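# Load the gear blank into the gear shaper chuck

## Task

Get the gear blank seated inside the gear shaper's chuck, where it must stay in place once the robot lets go.

## Robot and tools

Robot: two arms, left_arm and right_arm, each with a parallel two-finger gripper. In the scene frame the origin sits at table-top height midway between the arms, +x points out over the table, +z points up, and left_arm is on the +y side. Its base is near (-0.004, +0.300, +0.007) m; right_arm's is near (-0.005, -0.284, +0.005) m. Both bases are tilted by a degree or two. The arm names do not match image left and right. Each gripper's fingers point along its own +z and close along its y. end_effector_position is the point between the pads, about 1 cm short of the fingertips.

Frames: every hand pose, Hand target, velocity and wrist-camera pose is given in that arm's own base frame. Fixed cameras and the table use the scene frame. Reported hand positions can be a few centimetres off, more at long reach.

Row layout, shared by execute_actions and move: 14 numbers, each in [-1, 1]. The first 7 belong to left_arm and the last 7 to right_arm, each as dx, dy, dz, rx, ry, rz, opening. dx, dy, dz are an offset along that arm's base axes, and 1.0 means 0.6 m. rx, ry, rz form one rotation vector, with 1.0 meaning 180 degrees, turning about the Hand target position. These six numbers are offsets from the arm's Hand target when the action or move begins, not poses. Every row counts from that same start, so sending an offset again moves the arm further. Sending all six as 0 asks the arm to return to its current Hand target. Opening is absolute: +1 is fully open (0.093 m) and -1 is closed. A 0 there is a real command. To leave a gripper unchanged, send its present opening again, which is listed under Tool commands or is the last value you sent.

execute_actions(actions, cameras): actions is a list of actions. Each action is a table of up to 15 rows, one row per 1/30 s step. A short table repeats its last row until 15 steps are done. cameras takes a list of names, ["all"], or []. An empty actions list returns the state plus all images.

move(target, speed, blend, opening_speed, grip_force, blocking, cameras): target is one row, or a list of up to 15 rows. Every row is offset from the same starting Hand targets. The arms travel in straight lines, and all paths finish together within 10 s. speed is in m/s, from 0.002 to 2.9, default 0.25; it can be one value or one per target, and turning is capped at twice it in rad/s. blend is in metres and rounds the corners of a list; 0 means stop at each corner. opening_speed is on the -1..1 scale per second, at least 0.2. grip_force is newtons per pad, from 10 to 50 (50 is full); it persists, and below 50 the fingers close slowly. blocking=false returns after about 0.5 s while the motion continues. Moves do not avoid obstacles or the other arm. Faster moves stray more and hit harder. Do not route a path close to an arm's own base.

wait(seconds 0..10, cameras) lets time pass while the arms hold their commands. stop(cameras) brakes a running move. zoom_image(camera, region [x0,y0,x1,y1]) crops the newest image from cam_high, cam_low, cam_left_wrist or cam_right_wrist. The crop is at most 504x504 px, with its origin at the top-left. finished_scene(scene) ends the scene; call it only when the blank sits in the chuck by itself.

Results report each arm's end_effector_position (m) and end_effector_quat_wxyz, Hand target, grip_measured, Joint positions (whose last entry is the finger gap in m), joint torques and velocities, and Tool commands. A move result adds a move: line. done means the arm rests within 10 mm and 2 degrees of its target. off_target, held, moving and fault are the other endings. limits=paced means the command was clipped, and limits=held means steps were withheld. Neither done nor off_target tells you whether anything is touching.

Control quirks: each step clips the commanded orientation to within 40 degrees of the measured one. Grippers often stop short of or below the target, or tilt, especially at long reach. Check the result after every move and correct tilt or send the missing distance. An arm blocked by something keeps pushing until you command it back past its gripper.

Gripping: the pads meet at a grip_measured of about -0.94. Each millimetre of object width adds about 0.0208 to that reading, and a gripper may read up to 0.02 high. For a firm hold on a rigid object, send a value at least 0.24 below the reading for its width, and keep sending it. To release, send a value well above that reading. Stepping straight to a much lower value causes a brief spike in force.

Avoid: dropping the blank, letting it fall far, or leaving it off the table. Do not hit the machine, the table, or the fixtures (the bar under the bases, the plate behind it, the low rail), which can stand up to about 3 cm above the table. Keep the arms, grippers and wrist cameras from touching one another, and never close one gripper on the other. Avoid pulling on camera cables. Motors heat when holding loads, reaching far, or pushing against something. A MOTOR HOT line appears at 75 °C; at 90 °C the arm folds up and goes idle.

Joint ranges (rad): waist -2.618..3.054, shoulder 0..3.142, elbow 0..3.142 (straight at 2.901), wrist pitch and yaw ±1.571, wrist roll ±2.094.

Cameras, all 672x504: cam_high and cam_low sit on a fixed beam behind the arms, and cam_left_wrist and cam_right_wrist ride on the hands. Calibration is given as OpenCV K, distortion and T_world_to_cam. Fixed cameras may be off by a couple of degrees and millimetres. Wrist images can lag while the arm moves.

Each tool is called as name(argument=value, ...), one argument or row to a line, values as JSON.

## Session

execute_actions(
  actions=[],
)

Scene clock: 0.00 s.
left_arm: end_effector_position=(+0.3043, -0.1711, +0.3674) grip_measured=+1.000 end_effector_quat_wxyz=(+0.568, -0.171, +0.782, -0.192) | right_arm: end_effector_position=(+0.2240, +0.1074, +0.3527) grip_measured=+1.000 end_effector_quat_wxyz=(+0.433, +0.063, +0.882, +0.178)
Joint positions: left_arm=[-0.818 1.122 1.248 -0.494 -0.674 -0.778 0.093] | right_arm=[0.607 0.926 1.403 -1.094 0.237 0.628 0.093]
Joint velocities: within noise
Joint torques (N m): no reading
Heat: left arm: 33 °C; right arm: 33 °C.
Hand target: left_arm +0.3038, -0.1720, +0.3688; +0.567, -0.170, +0.782, -0.194 | right_arm +0.2257, +0.1082, +0.3589; +0.440, +0.064, +0.877, +0.183
Tool commands: left_gripper/opening=+1.0 right_gripper/opening=+1.0

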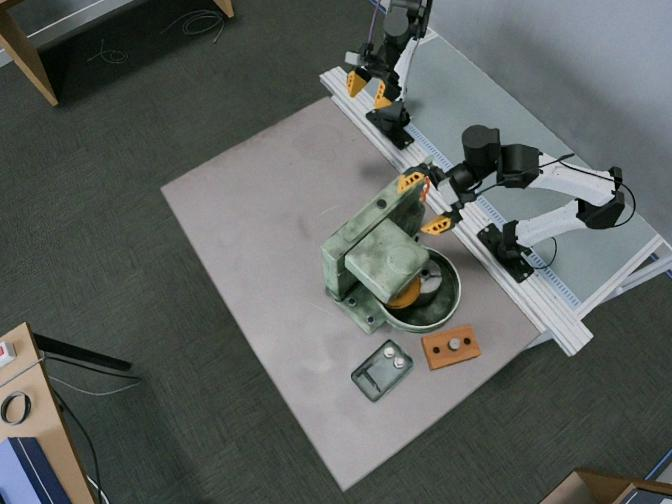

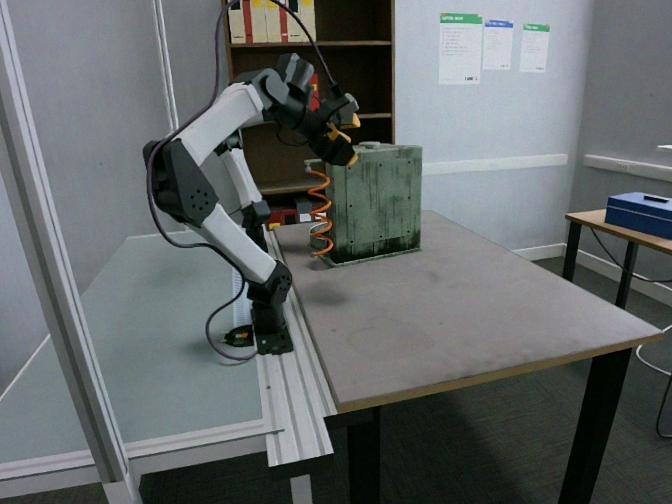

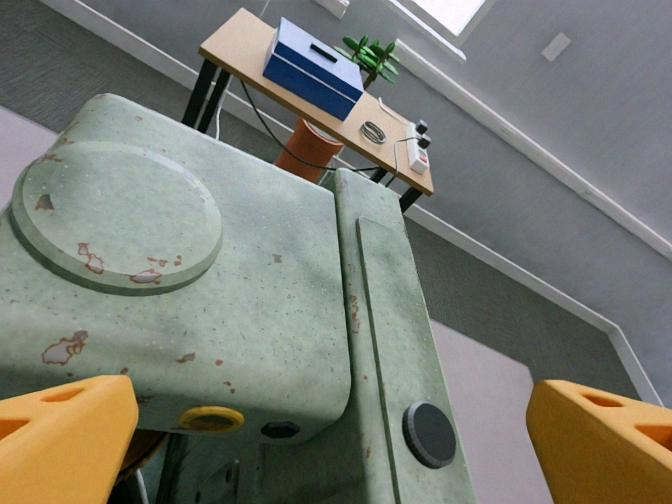

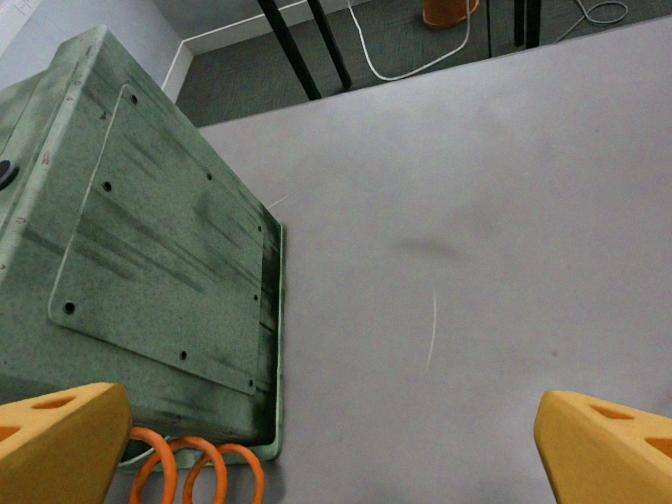

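zoom_image(
  camera="cam_high",
  region=[310, 160, 510, 410],
)

zoom_image(
  camera="cam_high",
  region=[340, 230, 490, 410],
)

Scaled by 2.016 from the camera's 672x504 image, which has a finer 960x720 frame.

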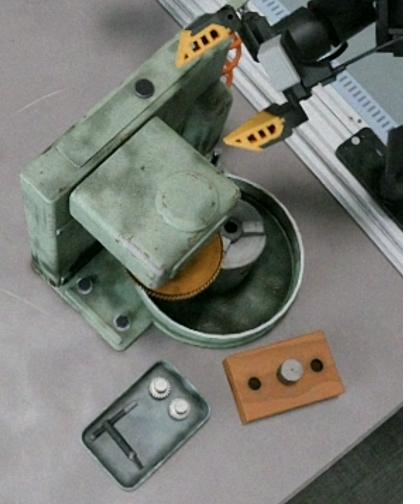

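Scaled by 2.800 from the camera's 672x504 image, which has a finer 960x720 frame.

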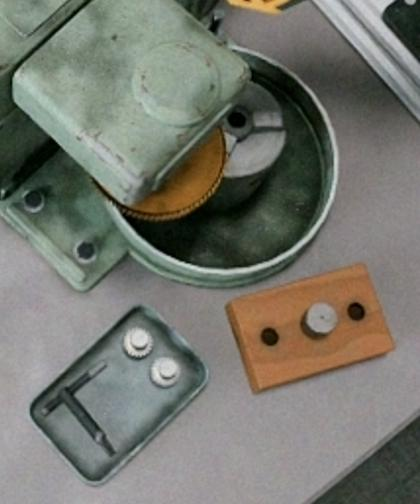

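move(
  target=[-0.05, 0.48, 0, 0, 0, 0, 1, 0, 0, 0, 0, 0, 0, 1],
  speed=0.5,
  cameras=["cam_left_wrist"],
)

Scene clock: 39.10 s.
left_arm: end_effector_position=(+0.2743, +0.1182, +0.3612) grip_measured=+1.000 end_effector_quat_wxyz=(+0.564, -0.179, +0.782, -0.194) | right_arm: end_effector_position=(+0.2240, +0.1074, +0.3527) grip_measured=+1.000 end_effector_quat_wxyz=(+0.433, +0.063, +0.882, +0.178)
Joint positions: left_arm=[0.871 1.024 1.216 -0.686 0.916 -0.154 0.093] | right_arm=[0.607 0.926 1.403 -1.094 0.237 0.628 0.093]
Joint torques (N m): left_arm=[0.14 -1.72 8.58 2.11 0.3 0.15] | right_arm=[-0.23 -0.51 7.91 2.2 0.16 0]
Heat: left arm: 37 °C; right arm: 39 °C.
Hand target: left_arm +0.2737, +0.1161, +0.3686; +0.567, -0.170, +0.782, -0.194 | right_arm +0.2257, +0.1082, +0.3589; +0.440, +0.064, +0.877, +0.183
Off the commanded pose: left_arm 0.008 m, 1 deg | right_arm 0.006 m, 1 deg.
move: done
camera_calibration:
cam_left_wrist: T_world_to_cam=[[0.0664301, -0.852953, 0.517743, -0.103685], [-0.676889, -0.419754, -0.604672, 0.490793], [0.733082, -0.310286, -0.605239, 0.141396], [0, 0, 0, 1]] pos_world=[0.235445, 0.161447, 0.436029]
Images, in order (width x height): cam_left_wrist 672x504.

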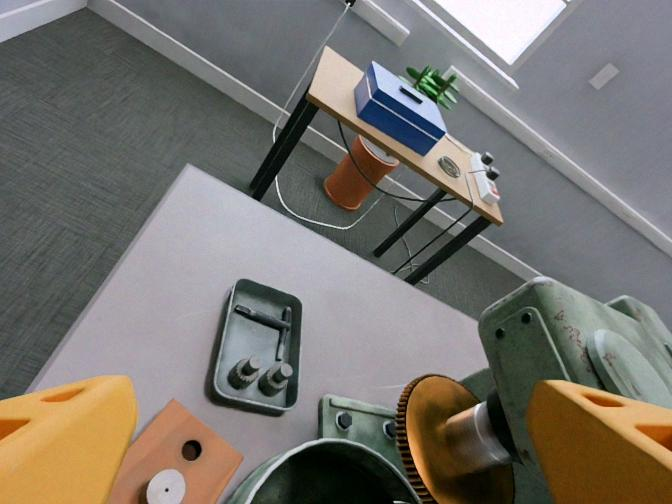

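move(
  target=[0.06, 0.02, -0.09, -0.189, 0.386, 0.311, 1, 0, 0, 0, 0, 0, 0, 1],
  speed=0.5,
  cameras=["cam_left_wrist", "cam_high"],
)

Scene clock: 48.63 s.
left_arm: end_effector_position=(+0.3096, +0.1295, +0.3116) grip_measured=+1.000 end_effector_quat_wxyz=(-0.197, +0.688, -0.694, +0.078) | right_arm: end_effector_position=(+0.2240, +0.1074, +0.3527) grip_measured=+1.000 end_effector_quat_wxyz=(+0.433, +0.063, +0.882, +0.178)
Joint positions: left_arm=[0.395 1.634 2.057 -1.567 -0.003 -1.166 0.093] | right_arm=[0.607 0.926 1.403 -1.094 0.237 0.628 0.093]
Joint torques (N m): left_arm=[-0.34 -5.37 7.16 1.33 -0.1 -0.05] | right_arm=[-0.21 -0.53 7.91 2.19 0.16 0]
Heat: left arm: 37 °C; right arm: 40 °C.
Hand target: left_arm +0.3097, +0.1281, +0.3148; +0.000, +0.708, -0.707, -0.001 | right_arm +0.2257, +0.1082, +0.3589; +0.440, +0.064, +0.877, +0.183
Off the commanded pose: left_arm 0.003 m, 25 deg | right_arm 0.006 m, 1 deg.
joint sent to its limit (left arm) — joint 4 (wrist pitch), lower limit. The joint targets are off in orientation, not in position.
move: off_target (left_arm)
camera_calibration:
cam_left_wrist: T_world_to_cam=[[0.924162, -0.0266132, 0.381072, -0.400618], [-0.1287, -0.960941, 0.245008, 0.125061], [0.359667, -0.275471, -0.89149, 0.289237], [0, 0, 0, 1]] pos_world=[0.282302, 0.189191, 0.379875]
Images, in order (width x height): cam_high 672x504, cam_left_wrist 672x504.

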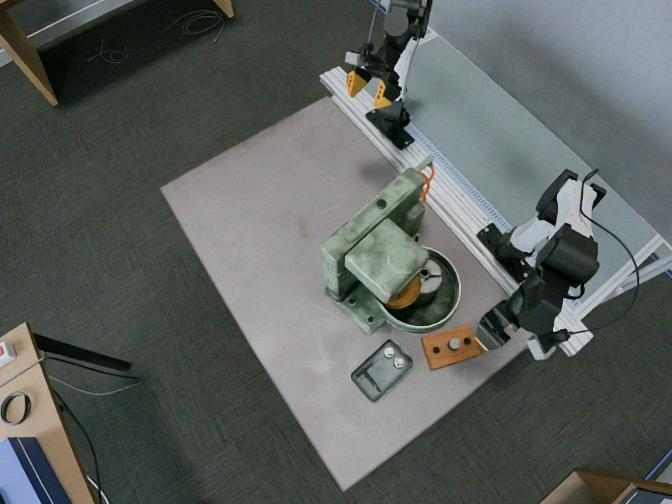

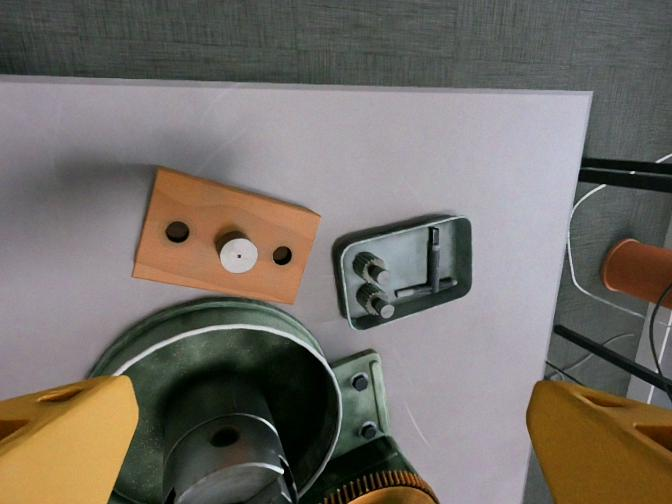

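zoom_image(
  camera="cam_left_wrist",
  region=[120, 150, 480, 504],
)

Scaled by 1.400 from the camera's 672x504 image, which has a finer 960x720 frame.

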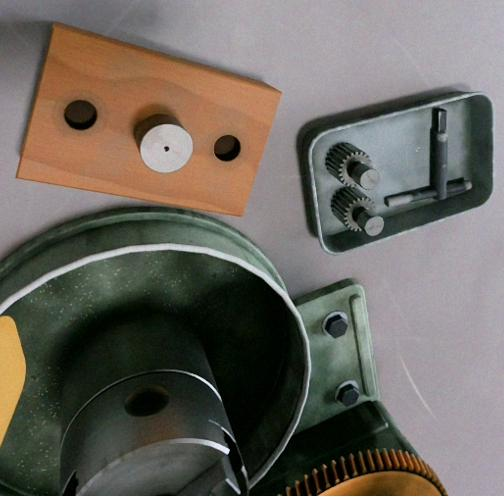

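move(
  target=[-0.15, -0.347, 0.075, 0.130, -0.186, -0.590, 1, 0, 0, 0, 0, 0, 0, 1],
  speed=0.6,
  cameras=["cam_left_wrist"],
)

zoom_image(
  camera="cam_left_wrist",
  region=[100, 100, 560, 504],
)

Scene clock: 66.27 s.
left_arm: end_effector_position=(+0.2235, -0.0805, +0.3548) grip_measured=+1.000 end_effector_quat_wxyz=(+0.297, +0.156, +0.940, -0.056) | right_arm: end_effector_position=(+0.2240, +0.1074, +0.3527) grip_measured=+1.000 end_effector_quat_wxyz=(+0.433, +0.063, +0.882, +0.178)
Joint positions: left_arm=[-0.341 1.232 1.847 -1.571 0.006 -0.014 0.093] | right_arm=[0.607 0.926 1.403 -1.094 0.237 0.628 0.093]
Joint torques (N m): left_arm=[-0.79 -2.59 6.11 1.84 -0.11 0.12] | right_arm=[-0.23 -0.49 7.9 2.19 0.16 0]
Heat: left arm: 38 °C; right arm: 41 °C.
Hand target: left_arm +0.2197, -0.0802, +0.3598; +0.296, +0.166, +0.939, -0.052 | right_arm +0.2257, +0.1082, +0.3589; +0.440, +0.064, +0.877, +0.183
Off the commanded pose: left_arm 0.006 m, 1 deg | right_arm 0.006 m, 1 deg.
joint sent to its limit (left arm) — joint 4 (wrist pitch), lower limit. The joint targets still meet the commanded pose.
move: done
camera_calibration:
cam_left_wrist: T_world_to_cam=[[-0.315903, -0.948557, 0.0210811, -0.0124813], [-0.935893, 0.307881, -0.171212, 0.331878], [0.155914, -0.0738161, -0.985009, 0.395908], [0, 0, 0, 1]] pos_world=[0.244932, -0.0847936, 0.447057]
Images, in order (width x height): cam_left_wrist 672x504.

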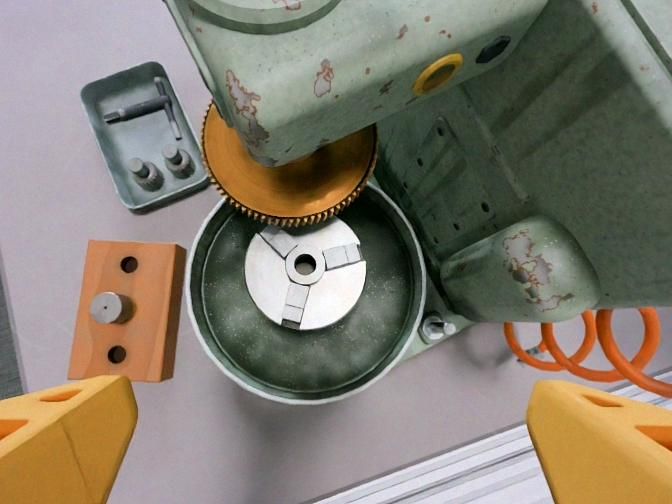

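Scaled by 1.096 from the camera's 672x504 image, which has a finer 960x720 frame.

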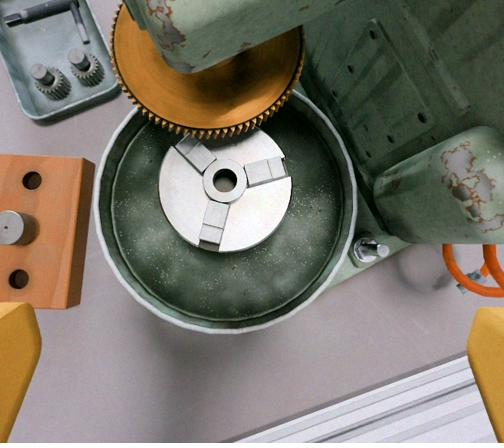

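move(
  target=[
    [0.14, 0.3095, -0.17, -0.006, -0.112, 0.108, 0.1, 0, 0, 0, 0, 0, 0, 1],
    [0.1705, 0.3095, -0.3413, -0.006, -0.112, 0.108, 0.1, 0, 0, 0, 0, 0, 0, 1],
  ],
  blend=[0.04, 0],
  speed=0.4,
  cameras=["cam_left_wrist"],
)

Scene clock: 111.50 s.
left_arm: end_effector_position=(+0.3225, +0.1116, +0.1647) grip_measured=+0.102 end_effector_quat_wxyz=(+0.468, +0.009, +0.883, +0.034) | right_arm: end_effector_position=(+0.2240, +0.1074, +0.3527) grip_measured=+1.000 end_effector_quat_wxyz=(+0.433, +0.063, +0.882, +0.178)
Joint positions: left_arm=[0.512 1.112 0.686 -0.217 0.37 0.347 0.05] | right_arm=[0.607 0.926 1.403 -1.094 0.237 0.628 0.093]
Joint torques (N m): left_arm=[-0.81 -2.73 5.04 2.51 0.24 -0.08] | right_arm=[-0.23 -0.51 7.91 2.19 0.16 0]
Heat: left arm: 38 °C; right arm: 44 °C.
Hand target: left_arm +0.3219, +0.1056, +0.1548; +0.461, +0.009, +0.887, +0.020 | right_arm +0.2257, +0.1082, +0.3589; +0.440, +0.064, +0.877, +0.183
Off the commanded pose: left_arm 0.011 m, 2 deg | right_arm 0.006 m, 1 deg.
move: off_target (left_arm)
camera_calibration:
cam_left_wrist: T_world_to_cam=[[0.0235171, -0.99815, -0.0560636, 0.113854], [-0.861578, 0.00820888, -0.507558, 0.397659], [0.50708, 0.0602395, -0.859791, 0.0585128], [0, 0, 0, 1]] pos_world=[0.310266, 0.106854, 0.258527]
Images, in order (width x height): cam_left_wrist 672x504.

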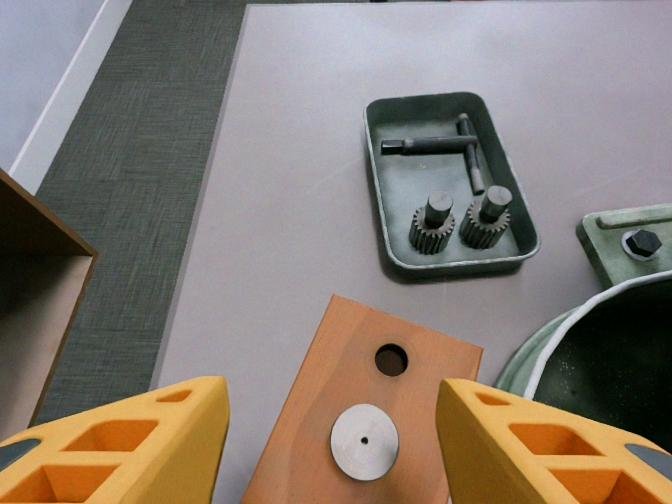

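move(
  target=[0.002, -0.006, -0.145, 0, 0, -0.007, 0.1, 0, 0, 0, 0, 0, 0, 1],
  speed=0.15,
  cameras=["cam_left_wrist"],
)

Scene clock: 120.13 s.
left_arm: end_effector_position=(+0.3248, +0.1085, +0.0751) grip_measured=+0.102 end_effector_quat_wxyz=(+0.467, +0.014, +0.884, +0.025) | right_arm: end_effector_position=(+0.2240, +0.1074, +0.3527) grip_measured=+1.000 end_effector_quat_wxyz=(+0.433, +0.063, +0.882, +0.178)
Joint positions: left_arm=[0.508 1.318 0.42 0.246 0.384 0.347 0.05] | right_arm=[0.607 0.926 1.403 -1.094 0.237 0.628 0.093]
Joint torques (N m): left_arm=[-0.77 -3.18 4.6 2.5 0.22 0.04] | right_arm=[-0.21 -0.5 7.9 2.18 0.16 0]
Heat: left arm: 38 °C; right arm: 44 °C.
Hand target: left_arm +0.3232, +0.1020, +0.0679; +0.461, +0.019, +0.887, +0.015 | right_arm +0.2257, +0.1082, +0.3589; +0.440, +0.064, +0.877, +0.183
Off the commanded pose: left_arm 0.010 m, 2 deg | right_arm 0.006 m, 1 deg.
move: done
camera_calibration:
cam_left_wrist: T_world_to_cam=[[0.00745975, -0.998959, -0.0450016, 0.110164], [-0.862876, 0.0163128, -0.505152, 0.353477], [0.50536, 0.0425991, -0.861856, -0.0168184], [0, 0, 0, 1]] pos_world=[0.312685, 0.105, 0.169022]
Images, in order (width x height): cam_left_wrist 672x504.

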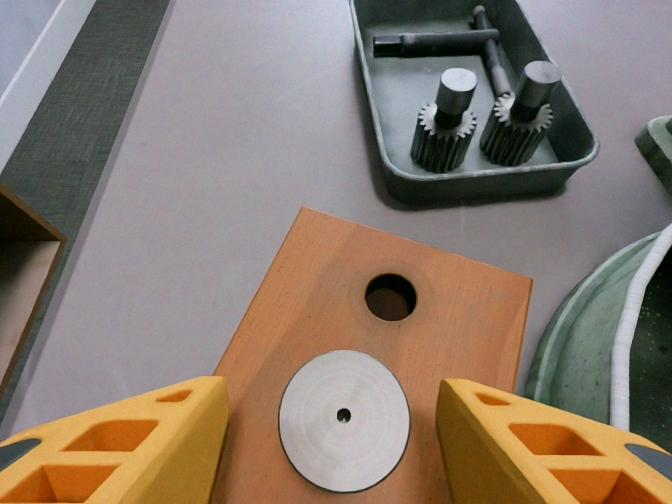

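move(
  target=[0, -0.001, -0.0125, 0, 0, 0, 0.1, 0, 0, 0, 0, 0, 0, 1],
  speed=0.1,
)

move(
  target=[0, 0, 0, 0, 0, 0, -0.7, 0, 0, 0, 0, 0, 0, 1],
  opening_speed=0.6,
  cameras=["cam_left_wrist", "cam_low"],
)

Scene clock: 130.30 s.
left_arm: end_effector_position=(+0.3249, +0.1085, +0.0675) grip_measured=+0.102 end_effector_quat_wxyz=(+0.467, +0.014, +0.884, +0.025) | right_arm: end_effector_position=(+0.2240, +0.1074, +0.3527) grip_measured=+1.000 end_effector_quat_wxyz=(+0.433, +0.063, +0.882, +0.178)
Joint positions: left_arm=[0.508 1.349 0.402 0.295 0.384 0.347 0.05] | right_arm=[0.607 0.926 1.403 -1.094 0.237 0.628 0.093]
Joint torques (N m): left_arm=[-1.06 -3.34 4.37 2.5 0.19 0.03] | right_arm=[-0.24 -0.5 7.9 2.19 0.16 0]
Heat: left arm: 39 °C; right arm: 45 °C.
Hand target: left_arm +0.3232, +0.1014, +0.0605; +0.462, +0.019, +0.887, +0.014 | right_arm +0.2257, +0.1082, +0.3589; +0.440, +0.064, +0.877, +0.183
Off the commanded pose: left_arm 0.010 m, 1 deg | right_arm 0.006 m, 1 deg.
move: done

Scene clock: 131.83 s.
left_arm: end_effector_position=(+0.3255, +0.1068, +0.0677) grip_measured=-0.463 end_effector_quat_wxyz=(+0.467, +0.016, +0.884, +0.023) | right_arm: end_effector_position=(+0.2240, +0.1074, +0.3527) grip_measured=+1.000 end_effector_quat_wxyz=(+0.433, +0.063, +0.882, +0.178)
Joint positions: left_arm=[0.504 1.349 0.402 0.295 0.387 0.347 0.023] | right_arm=[0.607 0.926 1.403 -1.094 0.237 0.628 0.093]
Joint torques (N m): left_arm=[-0.73 -3.36 4.4 2.51 0.18 0.02] | right_arm=[-0.21 -0.49 7.92 2.19 0.16 0]
Heat: left arm: 39 °C; right arm: 45 °C.
Hand target: left_arm +0.3232, +0.1014, +0.0605; +0.461, +0.019, +0.887, +0.015 | right_arm +0.2257, +0.1082, +0.3589; +0.440, +0.064, +0.877, +0.183
Off the commanded pose: left_arm 0.009 m, 1 deg | right_arm 0.006 m, 1 deg.
move: done
camera_calibration:
cam_left_wrist: T_world_to_cam=[[0.00101565, -0.99906, -0.0433359, 0.110102], [-0.862076, 0.0210869, -0.506339, 0.349729], [0.506777, 0.0378731, -0.861245, -0.0234949], [0, 0, 0, 1]] pos_world=[0.313288, 0.103514, 0.161618]
Images, in order (width x height): cam_low 672x504, cam_left_wrist 672x504.

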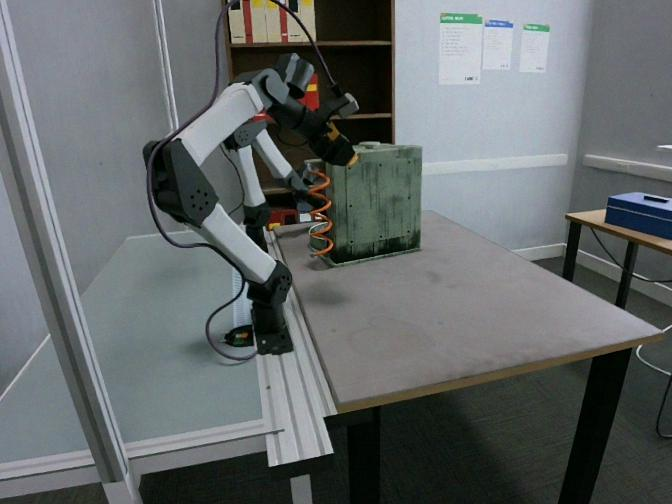

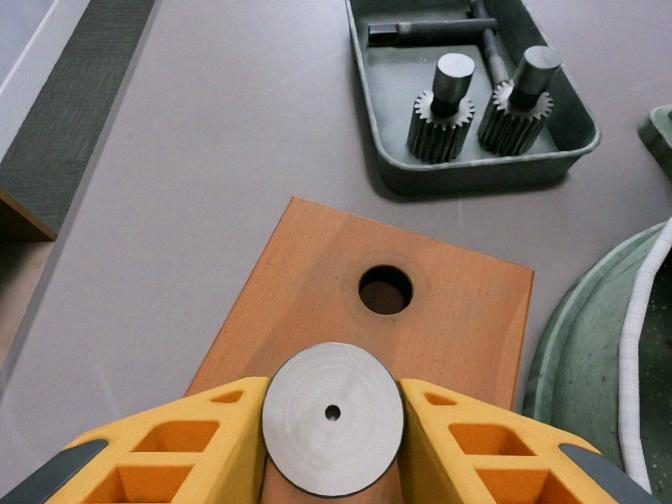

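move(
  target=[-0.03, 0, 0.36, 0, 0, 0, -0.75, 0, 0, 0, 0, 0, 0, 1],
  speed=0.25,
  cameras=["cam_left_wrist", "cam_high"],
)

zoom_image(
  camera="cam_high",
  region=[390, 220, 530, 390],
)

Scene clock: 137.47 s.
left_arm: end_effector_position=(+0.3019, +0.1003, +0.2625) grip_measured=-0.478 end_effector_quat_wxyz=(+0.445, +0.008, +0.896, +0.009) | right_arm: end_effector_position=(+0.2240, +0.1074, +0.3527) grip_measured=+1.000 end_effector_quat_wxyz=(+0.433, +0.063, +0.882, +0.178)
Joint positions: left_arm=[0.533 1.08 1.108 -0.746 0.409 0.364 0.022] | right_arm=[0.607 0.926 1.403 -1.094 0.237 0.628 0.093]
Joint torques (N m): left_arm=[0.65 -3.02 8.84 2.44 0.31 0.14] | right_arm=[-0.23 -0.53 7.92 2.19 0.15 0.01]
Heat: left arm: 39 °C; right arm: 45 °C.
Hand target: left_arm +0.3052, +0.1014, +0.2765; +0.462, +0.019, +0.887, +0.014 | right_arm +0.2257, +0.1082, +0.3589; +0.440, +0.064, +0.877, +0.183
Off the commanded pose: left_arm 0.014 m, 3 deg | right_arm 0.006 m, 1 deg.
move: off_target (left_arm)
camera_calibration:
cam_left_wrist: T_world_to_cam=[[0.00193201, -0.999926, -0.0120393, 0.103583], [-0.887023, 0.00384517, -0.461709, 0.425726], [0.461721, 0.0115711, -0.88695, 0.179454], [0, 0, 0, 1]] pos_world=[0.294571, 0.0998615, 0.356975]
Images, in order (width x height): cam_high 672x504, cam_left_wrist 672x504.

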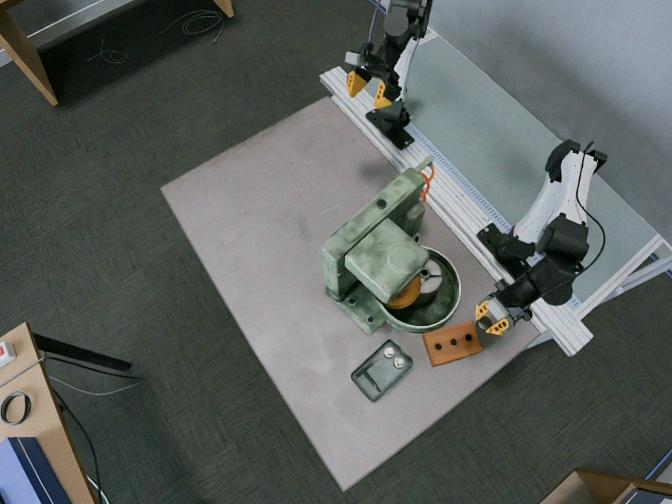

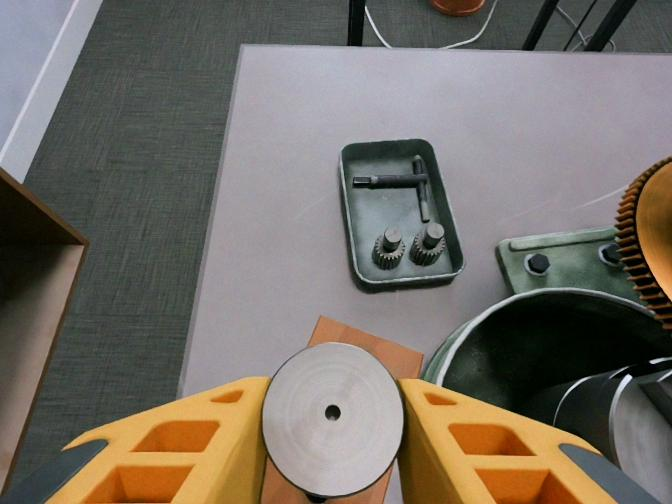

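Scaled by 2.965 from the camera's 672x504 image, which has a finer 960x720 frame.

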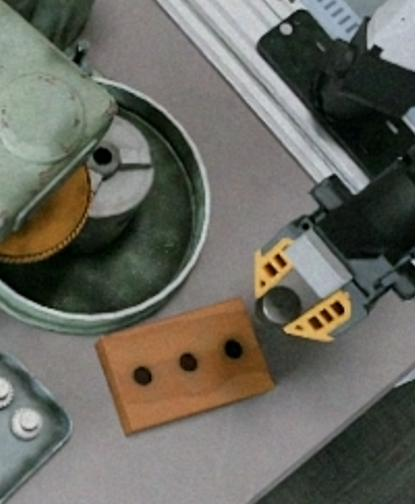

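move(
  target=[-0.175, -0.30, 0.02, 0, 0, 0, -0.75, 0, 0, 0, 0, 0, 0, 1],
  speed=0.3,
  cameras=["cam_left_wrist"],
)

zoom_image(
  camera="cam_left_wrist",
  region=[160, 130, 520, 490],
)

Scene clock: 152.60 s.
left_arm: end_effector_position=(+0.1974, -0.0766, +0.2753) grip_measured=-0.478 end_effector_quat_wxyz=(+0.446, +0.031, +0.894, +0.025) | right_arm: end_effector_position=(+0.2240, +0.1074, +0.3527) grip_measured=+1.000 end_effector_quat_wxyz=(+0.433, +0.063, +0.882, +0.178)
Joint positions: left_arm=[-0.901 0.812 1.109 -1.191 -0.69 -0.581 0.022] | right_arm=[0.607 0.926 1.403 -1.094 0.237 0.628 0.093]
Joint torques (N m): left_arm=[-0.66 0.39 8.36 2.11 -0.53 -0.07] | right_arm=[-0.21 -0.51 7.91 2.19 0.15 0]
Heat: left arm: 39 °C; right arm: 45 °C.
Hand target: left_arm +0.2002, -0.0786, +0.2885; +0.462, +0.019, +0.887, +0.014 | right_arm +0.2257, +0.1082, +0.3589; +0.440, +0.064, +0.877, +0.183
Off the commanded pose: left_arm 0.014 m, 3 deg | right_arm 0.006 m, 1 deg.
move: off_target (left_arm)
camera_calibration:
cam_left_wrist: T_world_to_cam=[[-0.0238684, -0.997927, -0.0597623, -0.0544923], [-0.884813, 0.0489126, -0.463372, 0.343085], [0.465335, 0.0418185, -0.884146, 0.241923], [0, 0, 0, 1]] pos_world=[0.18969, -0.0812774, 0.369615]
Images, in order (width x height): cam_left_wrist 672x504.

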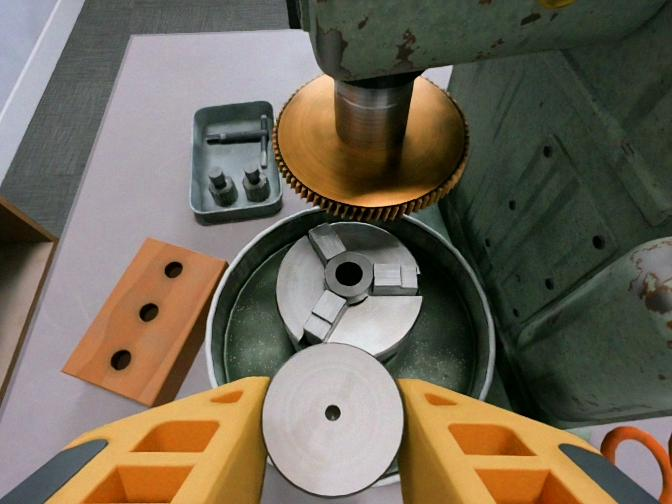

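Scaled by 1.400 from the camera's 672x504 image, which has a finer 960x720 frame.

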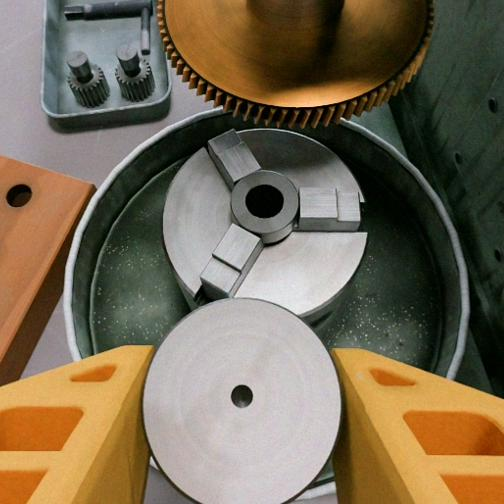

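move(
  target=[0.155, -0.009, -0.067, -0.0057, -0.012, 0.0074, -0.75, 0, 0, 0, 0, 0, 0, 1],
  speed=0.15,
  cameras=["cam_left_wrist", "cam_high"],
)

zoom_image(
  camera="cam_left_wrist",
  region=[150, 230, 520, 504],
)

zoom_image(
  camera="cam_high",
  region=[370, 200, 510, 340],
)

Scene clock: 192.40 s.
left_arm: end_effector_position=(+0.2881, -0.0820, +0.2468) grip_measured=-0.478 end_effector_quat_wxyz=(+0.470, +0.003, +0.883, +0.016) | right_arm: end_effector_position=(+0.2240, +0.1074, +0.3527) grip_measured=+1.000 end_effector_quat_wxyz=(+0.433, +0.063, +0.882, +0.178)
Joint positions: left_arm=[-0.527 0.958 0.947 -0.66 -0.454 -0.297 0.022] | right_arm=[0.607 0.926 1.403 -1.094 0.237 0.628 0.093]
Joint torques (N m): left_arm=[0.76 -1.73 5.9 2.81 -0.17 0.12] | right_arm=[-0.24 -0.5 7.92 2.19 0.15 0]
Heat: left arm: 42 °C; right arm: 47 °C.
Hand target: left_arm +0.2932, -0.0840, +0.2482; +0.478, +0.004, +0.878, +0.012 | right_arm +0.2257, +0.1082, +0.3589; +0.440, +0.064, +0.877, +0.183
Off the commanded pose: left_arm 0.006 m, 1 deg | right_arm 0.006 m, 1 deg.
move: done
camera_calibration:
cam_left_wrist: T_world_to_cam=[[0.0180311, -0.999648, -0.0194394, -0.081592], [-0.859749, -0.00557678, -0.510687, 0.410351], [0.510399, 0.0259212, -0.859547, 0.154399], [0, 0, 0, 1]] pos_world=[0.275465, -0.0832771, 0.340688]
Images, in order (width x height): cam_high 672x504, cam_left_wrist 672x504.

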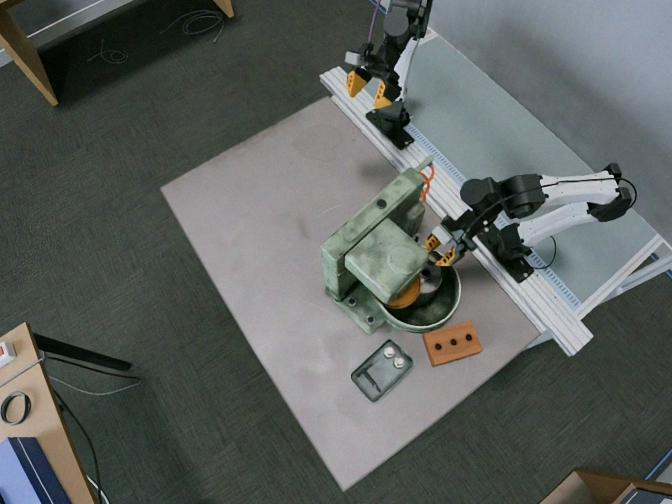

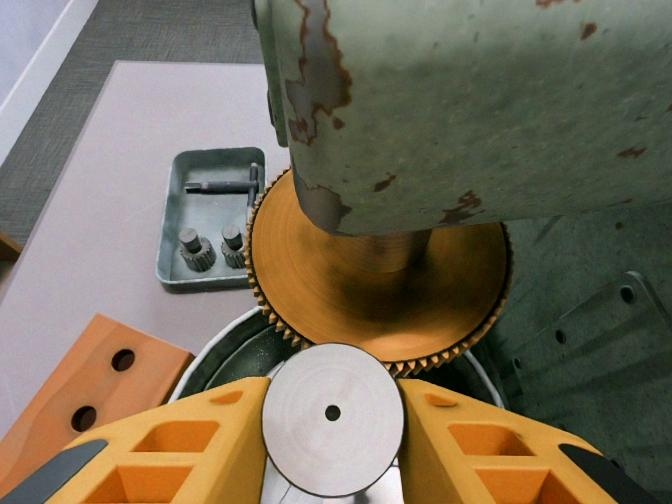

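Scaled by 1.362 from the camera's 672x504 image, which has a finer 960x720 frame.

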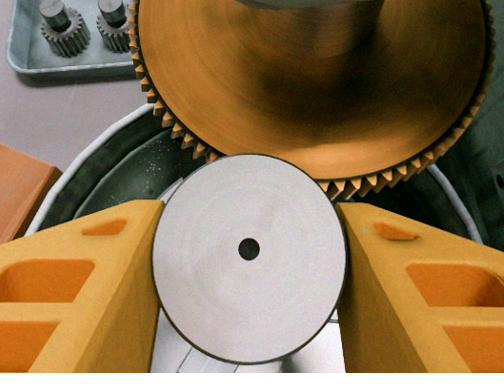

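Scaled by 3.600 from the camera's 672x504 image, which has a finer 960x720 frame.

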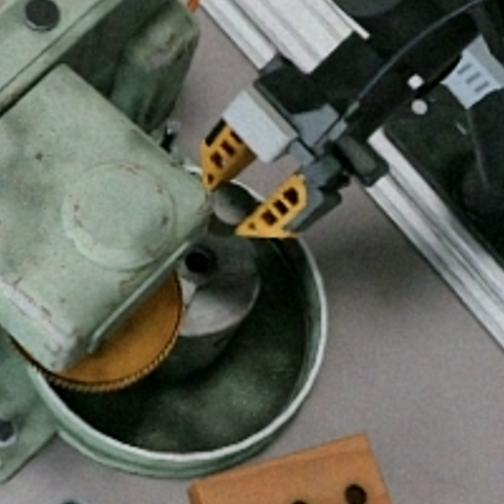

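move(
  target=[-0.105, 0.002, -0.031, 0.0078, 0.001, -0.005, -0.75, 0, 0, 0, 0, 0, 0, 1],
  speed=0.15,
  cameras=["cam_left_wrist"],
)

zoom_image(
  camera="cam_left_wrist",
  region=[200, 180, 480, 460],
)

Scene clock: 213.60 s.
left_arm: end_effector_position=(+0.2293, -0.0825, +0.2291) grip_measured=-0.478 end_effector_quat_wxyz=(+0.471, +0.023, +0.882, +0.020) | right_arm: end_effector_position=(+0.2240, +0.1074, +0.3527) grip_measured=+1.000 end_effector_quat_wxyz=(+0.433, +0.063, +0.882, +0.178)
Joint positions: left_arm=[-0.758 0.762 0.834 -0.824 -0.619 -0.429 0.022] | right_arm=[0.607 0.926 1.403 -1.094 0.237 0.628 0.093]
Joint torques (N m): left_arm=[-0.7 -0.66 5.68 2.37 -0.48 -0.08] | right_arm=[-0.2 -0.51 7.91 2.19 0.16 0]
Heat: left arm: 41 °C; right arm: 47 °C.
Hand target: left_arm +0.2302, -0.0827, +0.2296; +0.477, +0.017, +0.879, +0.019 | right_arm +0.2257, +0.1082, +0.3589; +0.440, +0.064, +0.877, +0.183
Off the commanded pose: left_arm 0.001 m, 1 deg | right_arm 0.006 m, 1 deg.
move: done
camera_calibration:
cam_left_wrist: T_world_to_cam=[[-0.0144908, -0.998897, -0.0446582, -0.0680107], [-0.858064, 0.0353525, -0.512325, 0.35414], [0.513339, 0.0308956, -0.85763, 0.168499], [0, 0, 0, 1]] pos_world=[0.216392, -0.0856613, 0.322908]
Images, in order (width x height): cam_left_wrist 672x504.

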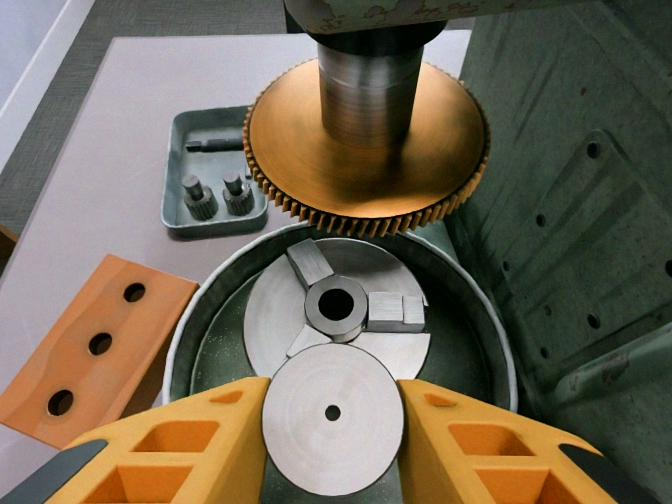

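Scaled by 1.800 from the camera's 672x504 image, which has a finer 960x720 frame.

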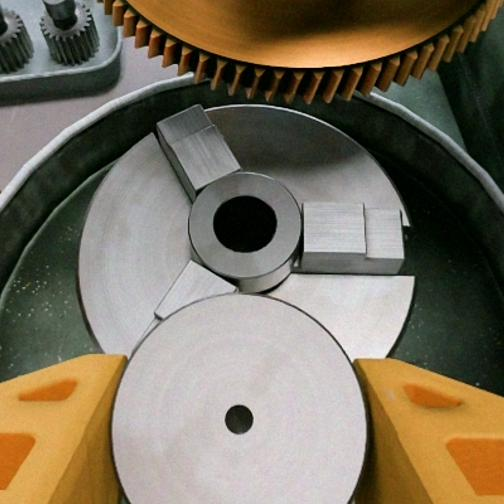

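move(
  target=[0.1088, 0.0015, -0.011, 0, 0, 0, -0.75, 0, 0, 0, 0, 0, 0, 1],
  speed=0.12,
  cameras=["cam_left_wrist", "cam_high"],
)

zoom_image(
  camera="cam_left_wrist",
  region=[150, 230, 520, 504],
)

zoom_image(
  camera="cam_high",
  region=[390, 220, 470, 300],
)

Scene clock: 232.67 s.
left_arm: end_effector_position=(+0.2892, -0.0794, +0.2166) grip_measured=-0.478 end_effector_quat_wxyz=(+0.464, +0.017, +0.885, +0.025) | right_arm: end_effector_position=(+0.2240, +0.1074, +0.3527) grip_measured=+1.000 end_effector_quat_wxyz=(+0.433, +0.063, +0.882, +0.178)
Joint positions: left_arm=[-0.51 0.943 0.829 -0.566 -0.44 -0.258 0.022] | right_arm=[0.607 0.926 1.403 -1.094 0.237 0.628 0.093]
Joint torques (N m): left_arm=[0.73 -1.63 7.06 2.83 -0.15 0.14] | right_arm=[-0.23 -0.51 7.9 2.19 0.15 0]
Heat: left arm: 42 °C; right arm: 48 °C.
Hand target: left_arm +0.2954, -0.0819, +0.2231; +0.477, +0.017, +0.879, +0.019 | right_arm +0.2257, +0.1082, +0.3589; +0.440, +0.064, +0.877, +0.183
Off the commanded pose: left_arm 0.009 m, 2 deg | right_arm 0.006 m, 1 deg.
move: done
camera_calibration:
cam_left_wrist: T_world_to_cam=[[0.00149971, -0.998794, -0.0490762, -0.0683733], [-0.866295, 0.0232175, -0.498993, 0.397548], [0.49953, 0.0432628, -0.865215, 0.133516], [0, 0, 0, 1]] pos_world=[0.277801, -0.0832971, 0.310538]
Images, in order (width x height): cam_high 672x504, cam_left_wrist 672x504.

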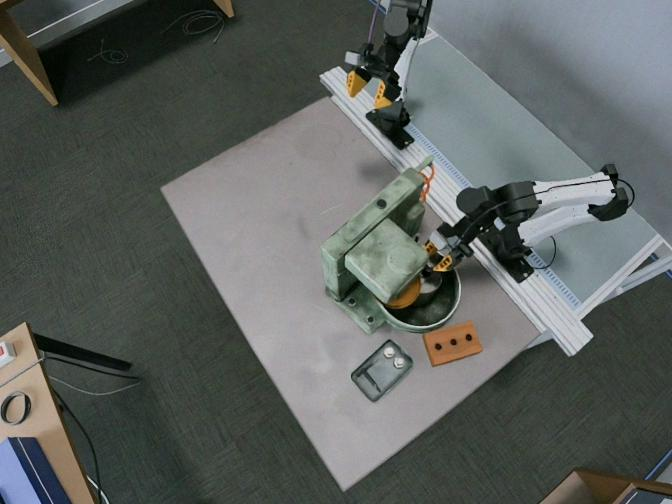

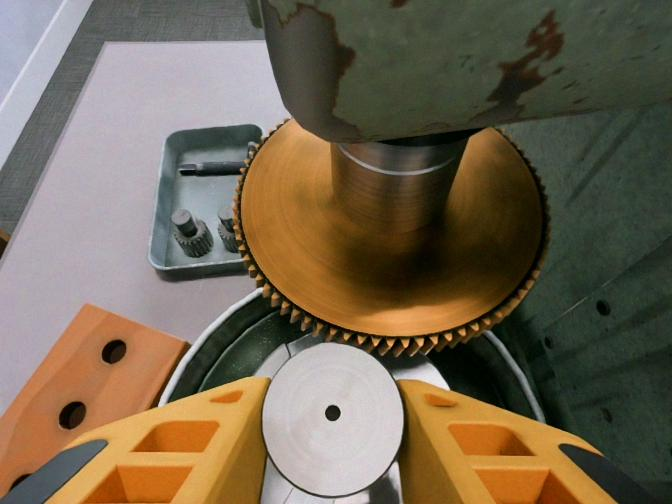

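Scaled by 1.362 from the camera's 672x504 image, which has a finer 960x720 frame.

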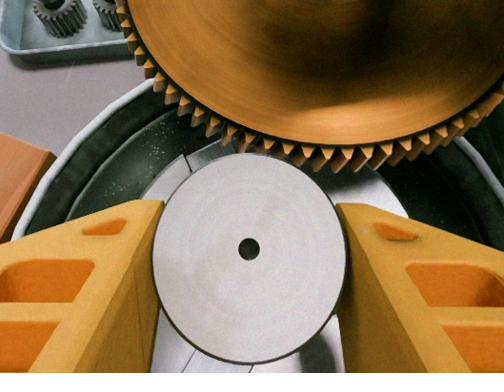

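Scaled by 6.300 from the camera's 672x504 image, which has a finer 960x720 frame.

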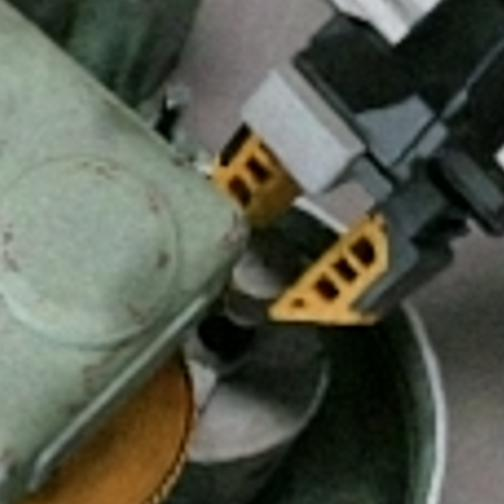

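move(
  target=[0.0025, -0.0007, -0.05, 0, -0.002, 0, -0.75, 0, 0, 0, 0, 0, 0, 1],
  speed=0.05,
  cameras=["cam_left_wrist", "cam_high"],
)

zoom_image(
  camera="cam_left_wrist",
  region=[150, 230, 520, 504],
)

zoom_image(
  camera="cam_high",
  region=[390, 220, 470, 300],
)

Scene clock: 239.13 s.
left_arm: end_effector_position=(+0.2926, -0.0815, +0.1904) grip_measured=-0.478 end_effector_quat_wxyz=(+0.469, +0.017, +0.883, +0.023) | right_arm: end_effector_position=(+0.2240, +0.1074, +0.3527) grip_measured=+1.000 end_effector_quat_wxyz=(+0.433, +0.063, +0.882, +0.178)
Joint positions: left_arm=[-0.51 0.943 0.715 -0.438 -0.44 -0.254 0.022] | right_arm=[0.607 0.926 1.403 -1.094 0.237 0.628 0.093]
Joint torques (N m): left_arm=[0.75 -2.06 6.08 2.85 -0.17 0.13] | right_arm=[-0.24 -0.51 7.9 2.19 0.15 0]
Heat: left arm: 42 °C; right arm: 48 °C.
Hand target: left_arm +0.2970, -0.0824, +0.1931; +0.480, +0.017, +0.877, +0.019 | right_arm +0.2257, +0.1082, +0.3589; +0.440, +0.064, +0.877, +0.183
Off the commanded pose: left_arm 0.005 m, 1 deg | right_arm 0.006 m, 1 deg.
move: done
camera_calibration:
cam_left_wrist: T_world_to_cam=[[-0.000537689, -0.998996, -0.0447882, -0.0719205], [-0.860369, 0.0232894, -0.50914, 0.387658], [0.509672, 0.0382606, -0.859518, 0.104784], [0, 0, 0, 1]] pos_world=[0.280085, -0.0848857, 0.284214]
Images, in order (width x height): cam_high 672x504, cam_left_wrist 672x504.

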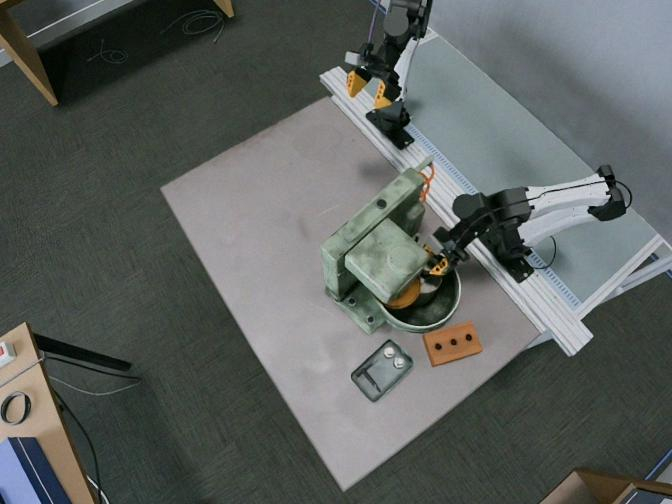

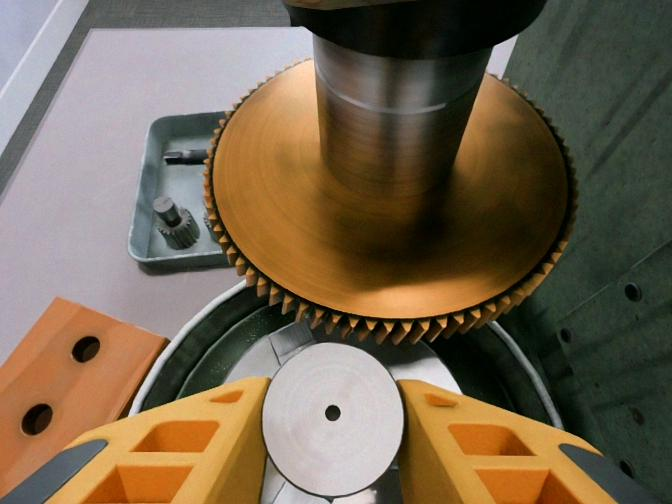

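Scaled by 1.362 from the camera's 672x504 image, which has a finer 960x720 frame.

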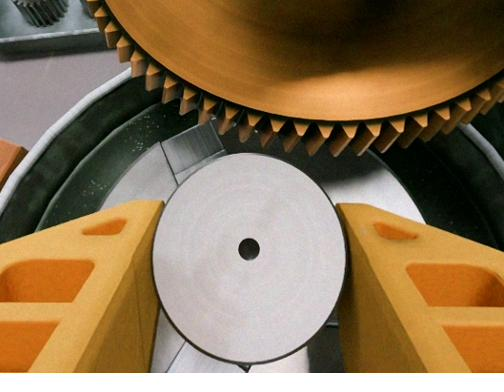

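Scaled by 6.300 from the camera's 672x504 image, which has a finer 960x720 frame.

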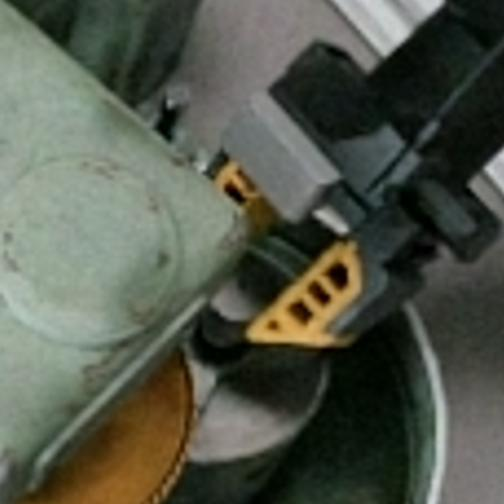

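zoom_image(
  camera="cam_left_wrist",
  region=[230, 290, 350, 380],
)

zoom_image(
  camera="cam_left_wrist",
  region=[260, 470, 410, 504],
)

Scaled by 4.200 from the camera's 672x504 image, which has a finer 960x720 frame.

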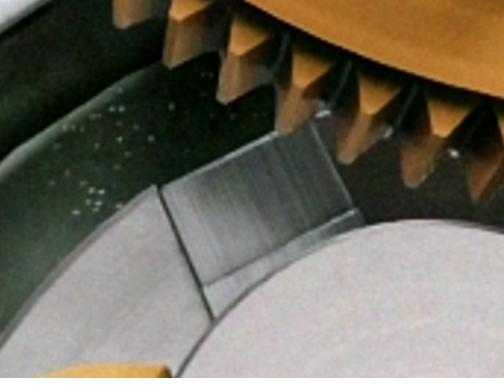

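Scaled by 3.360 from the camera's 672x504 image, which has a finer 960x720 frame.

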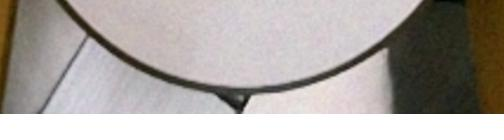

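move(
  target=[0.0005, 0.0045, -0.007, 0, 0.001, 0, -0.75, 0, 0, 0, 0, 0, 0, 1],
  speed=0.05,
  cameras=["cam_left_wrist"],
)

zoom_image(
  camera="cam_left_wrist",
  region=[230, 290, 430, 380],
)

zoom_image(
  camera="cam_left_wrist",
  region=[250, 454, 420, 504],
)

Scene clock: 281.27 s.
left_arm: end_effector_position=(+0.2932, -0.0784, +0.1854) grip_measured=-0.478 end_effector_quat_wxyz=(+0.466, +0.017, +0.884, +0.024) | right_arm: end_effector_position=(+0.2240, +0.1074, +0.3527) grip_measured=+1.000 end_effector_quat_wxyz=(+0.433, +0.063, +0.882, +0.178)
Joint positions: left_arm=[-0.494 0.943 0.699 -0.425 -0.429 -0.246 0.022] | right_arm=[0.607 0.926 1.403 -1.094 0.237 0.628 0.093]
Joint torques (N m): left_arm=[0.68 -2.4 5.98 2.85 -0.15 0.13] | right_arm=[-0.21 -0.51 7.91 2.19 0.16 0]
Heat: left arm: 44 °C; right arm: 49 °C.
Hand target: left_arm +0.2972, -0.0795, +0.1888; +0.478, +0.017, +0.878, +0.019 | right_arm +0.2257, +0.1082, +0.3589; +0.440, +0.064, +0.877, +0.183
Off the commanded pose: left_arm 0.006 m, 2 deg | right_arm 0.006 m, 1 deg.
move: done
camera_calibration:
cam_left_wrist: T_world_to_cam=[[0.00188781, -0.998891, -0.047044, -0.0692935], [-0.8634, 0.0221064, -0.504035, 0.38547], [0.504516, 0.0415694, -0.862401, 0.102384], [0, 0, 0, 1]] pos_world=[0.281292, -0.081994, 0.279326]
Images, in order (width x height): cam_left_wrist 672x504.

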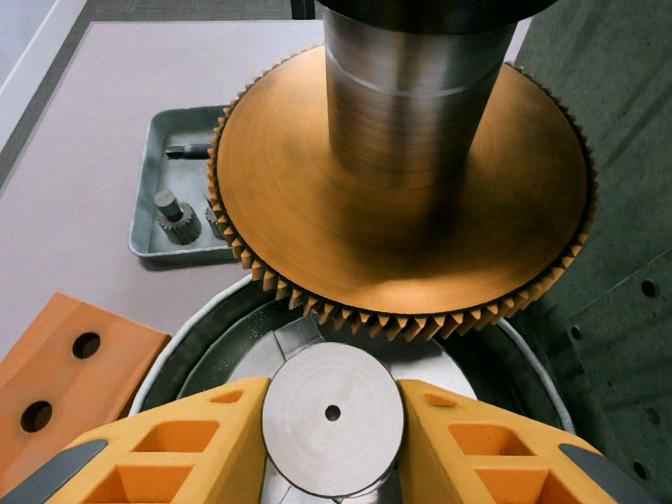

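Scaled by 2.520 from the camera's 672x504 image, which has a finer 960x720 frame.

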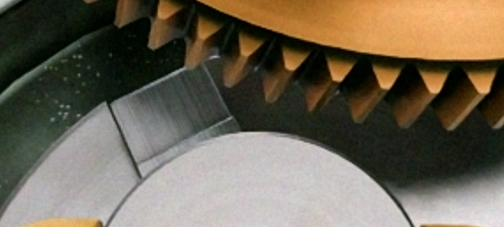

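Scaled by 2.965 from the camera's 672x504 image, which has a finer 960x720 frame.

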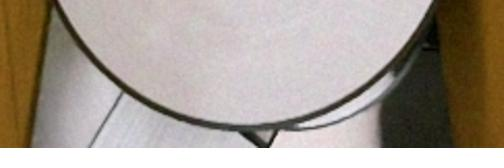

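zoom_image(
  camera="cam_left_wrist",
  region=[330, 454, 410, 504],
)

Scaled by 6.300 from the camera's 672x504 image, which has a finer 960x720 frame.

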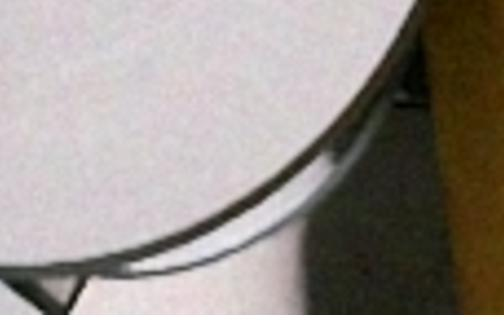

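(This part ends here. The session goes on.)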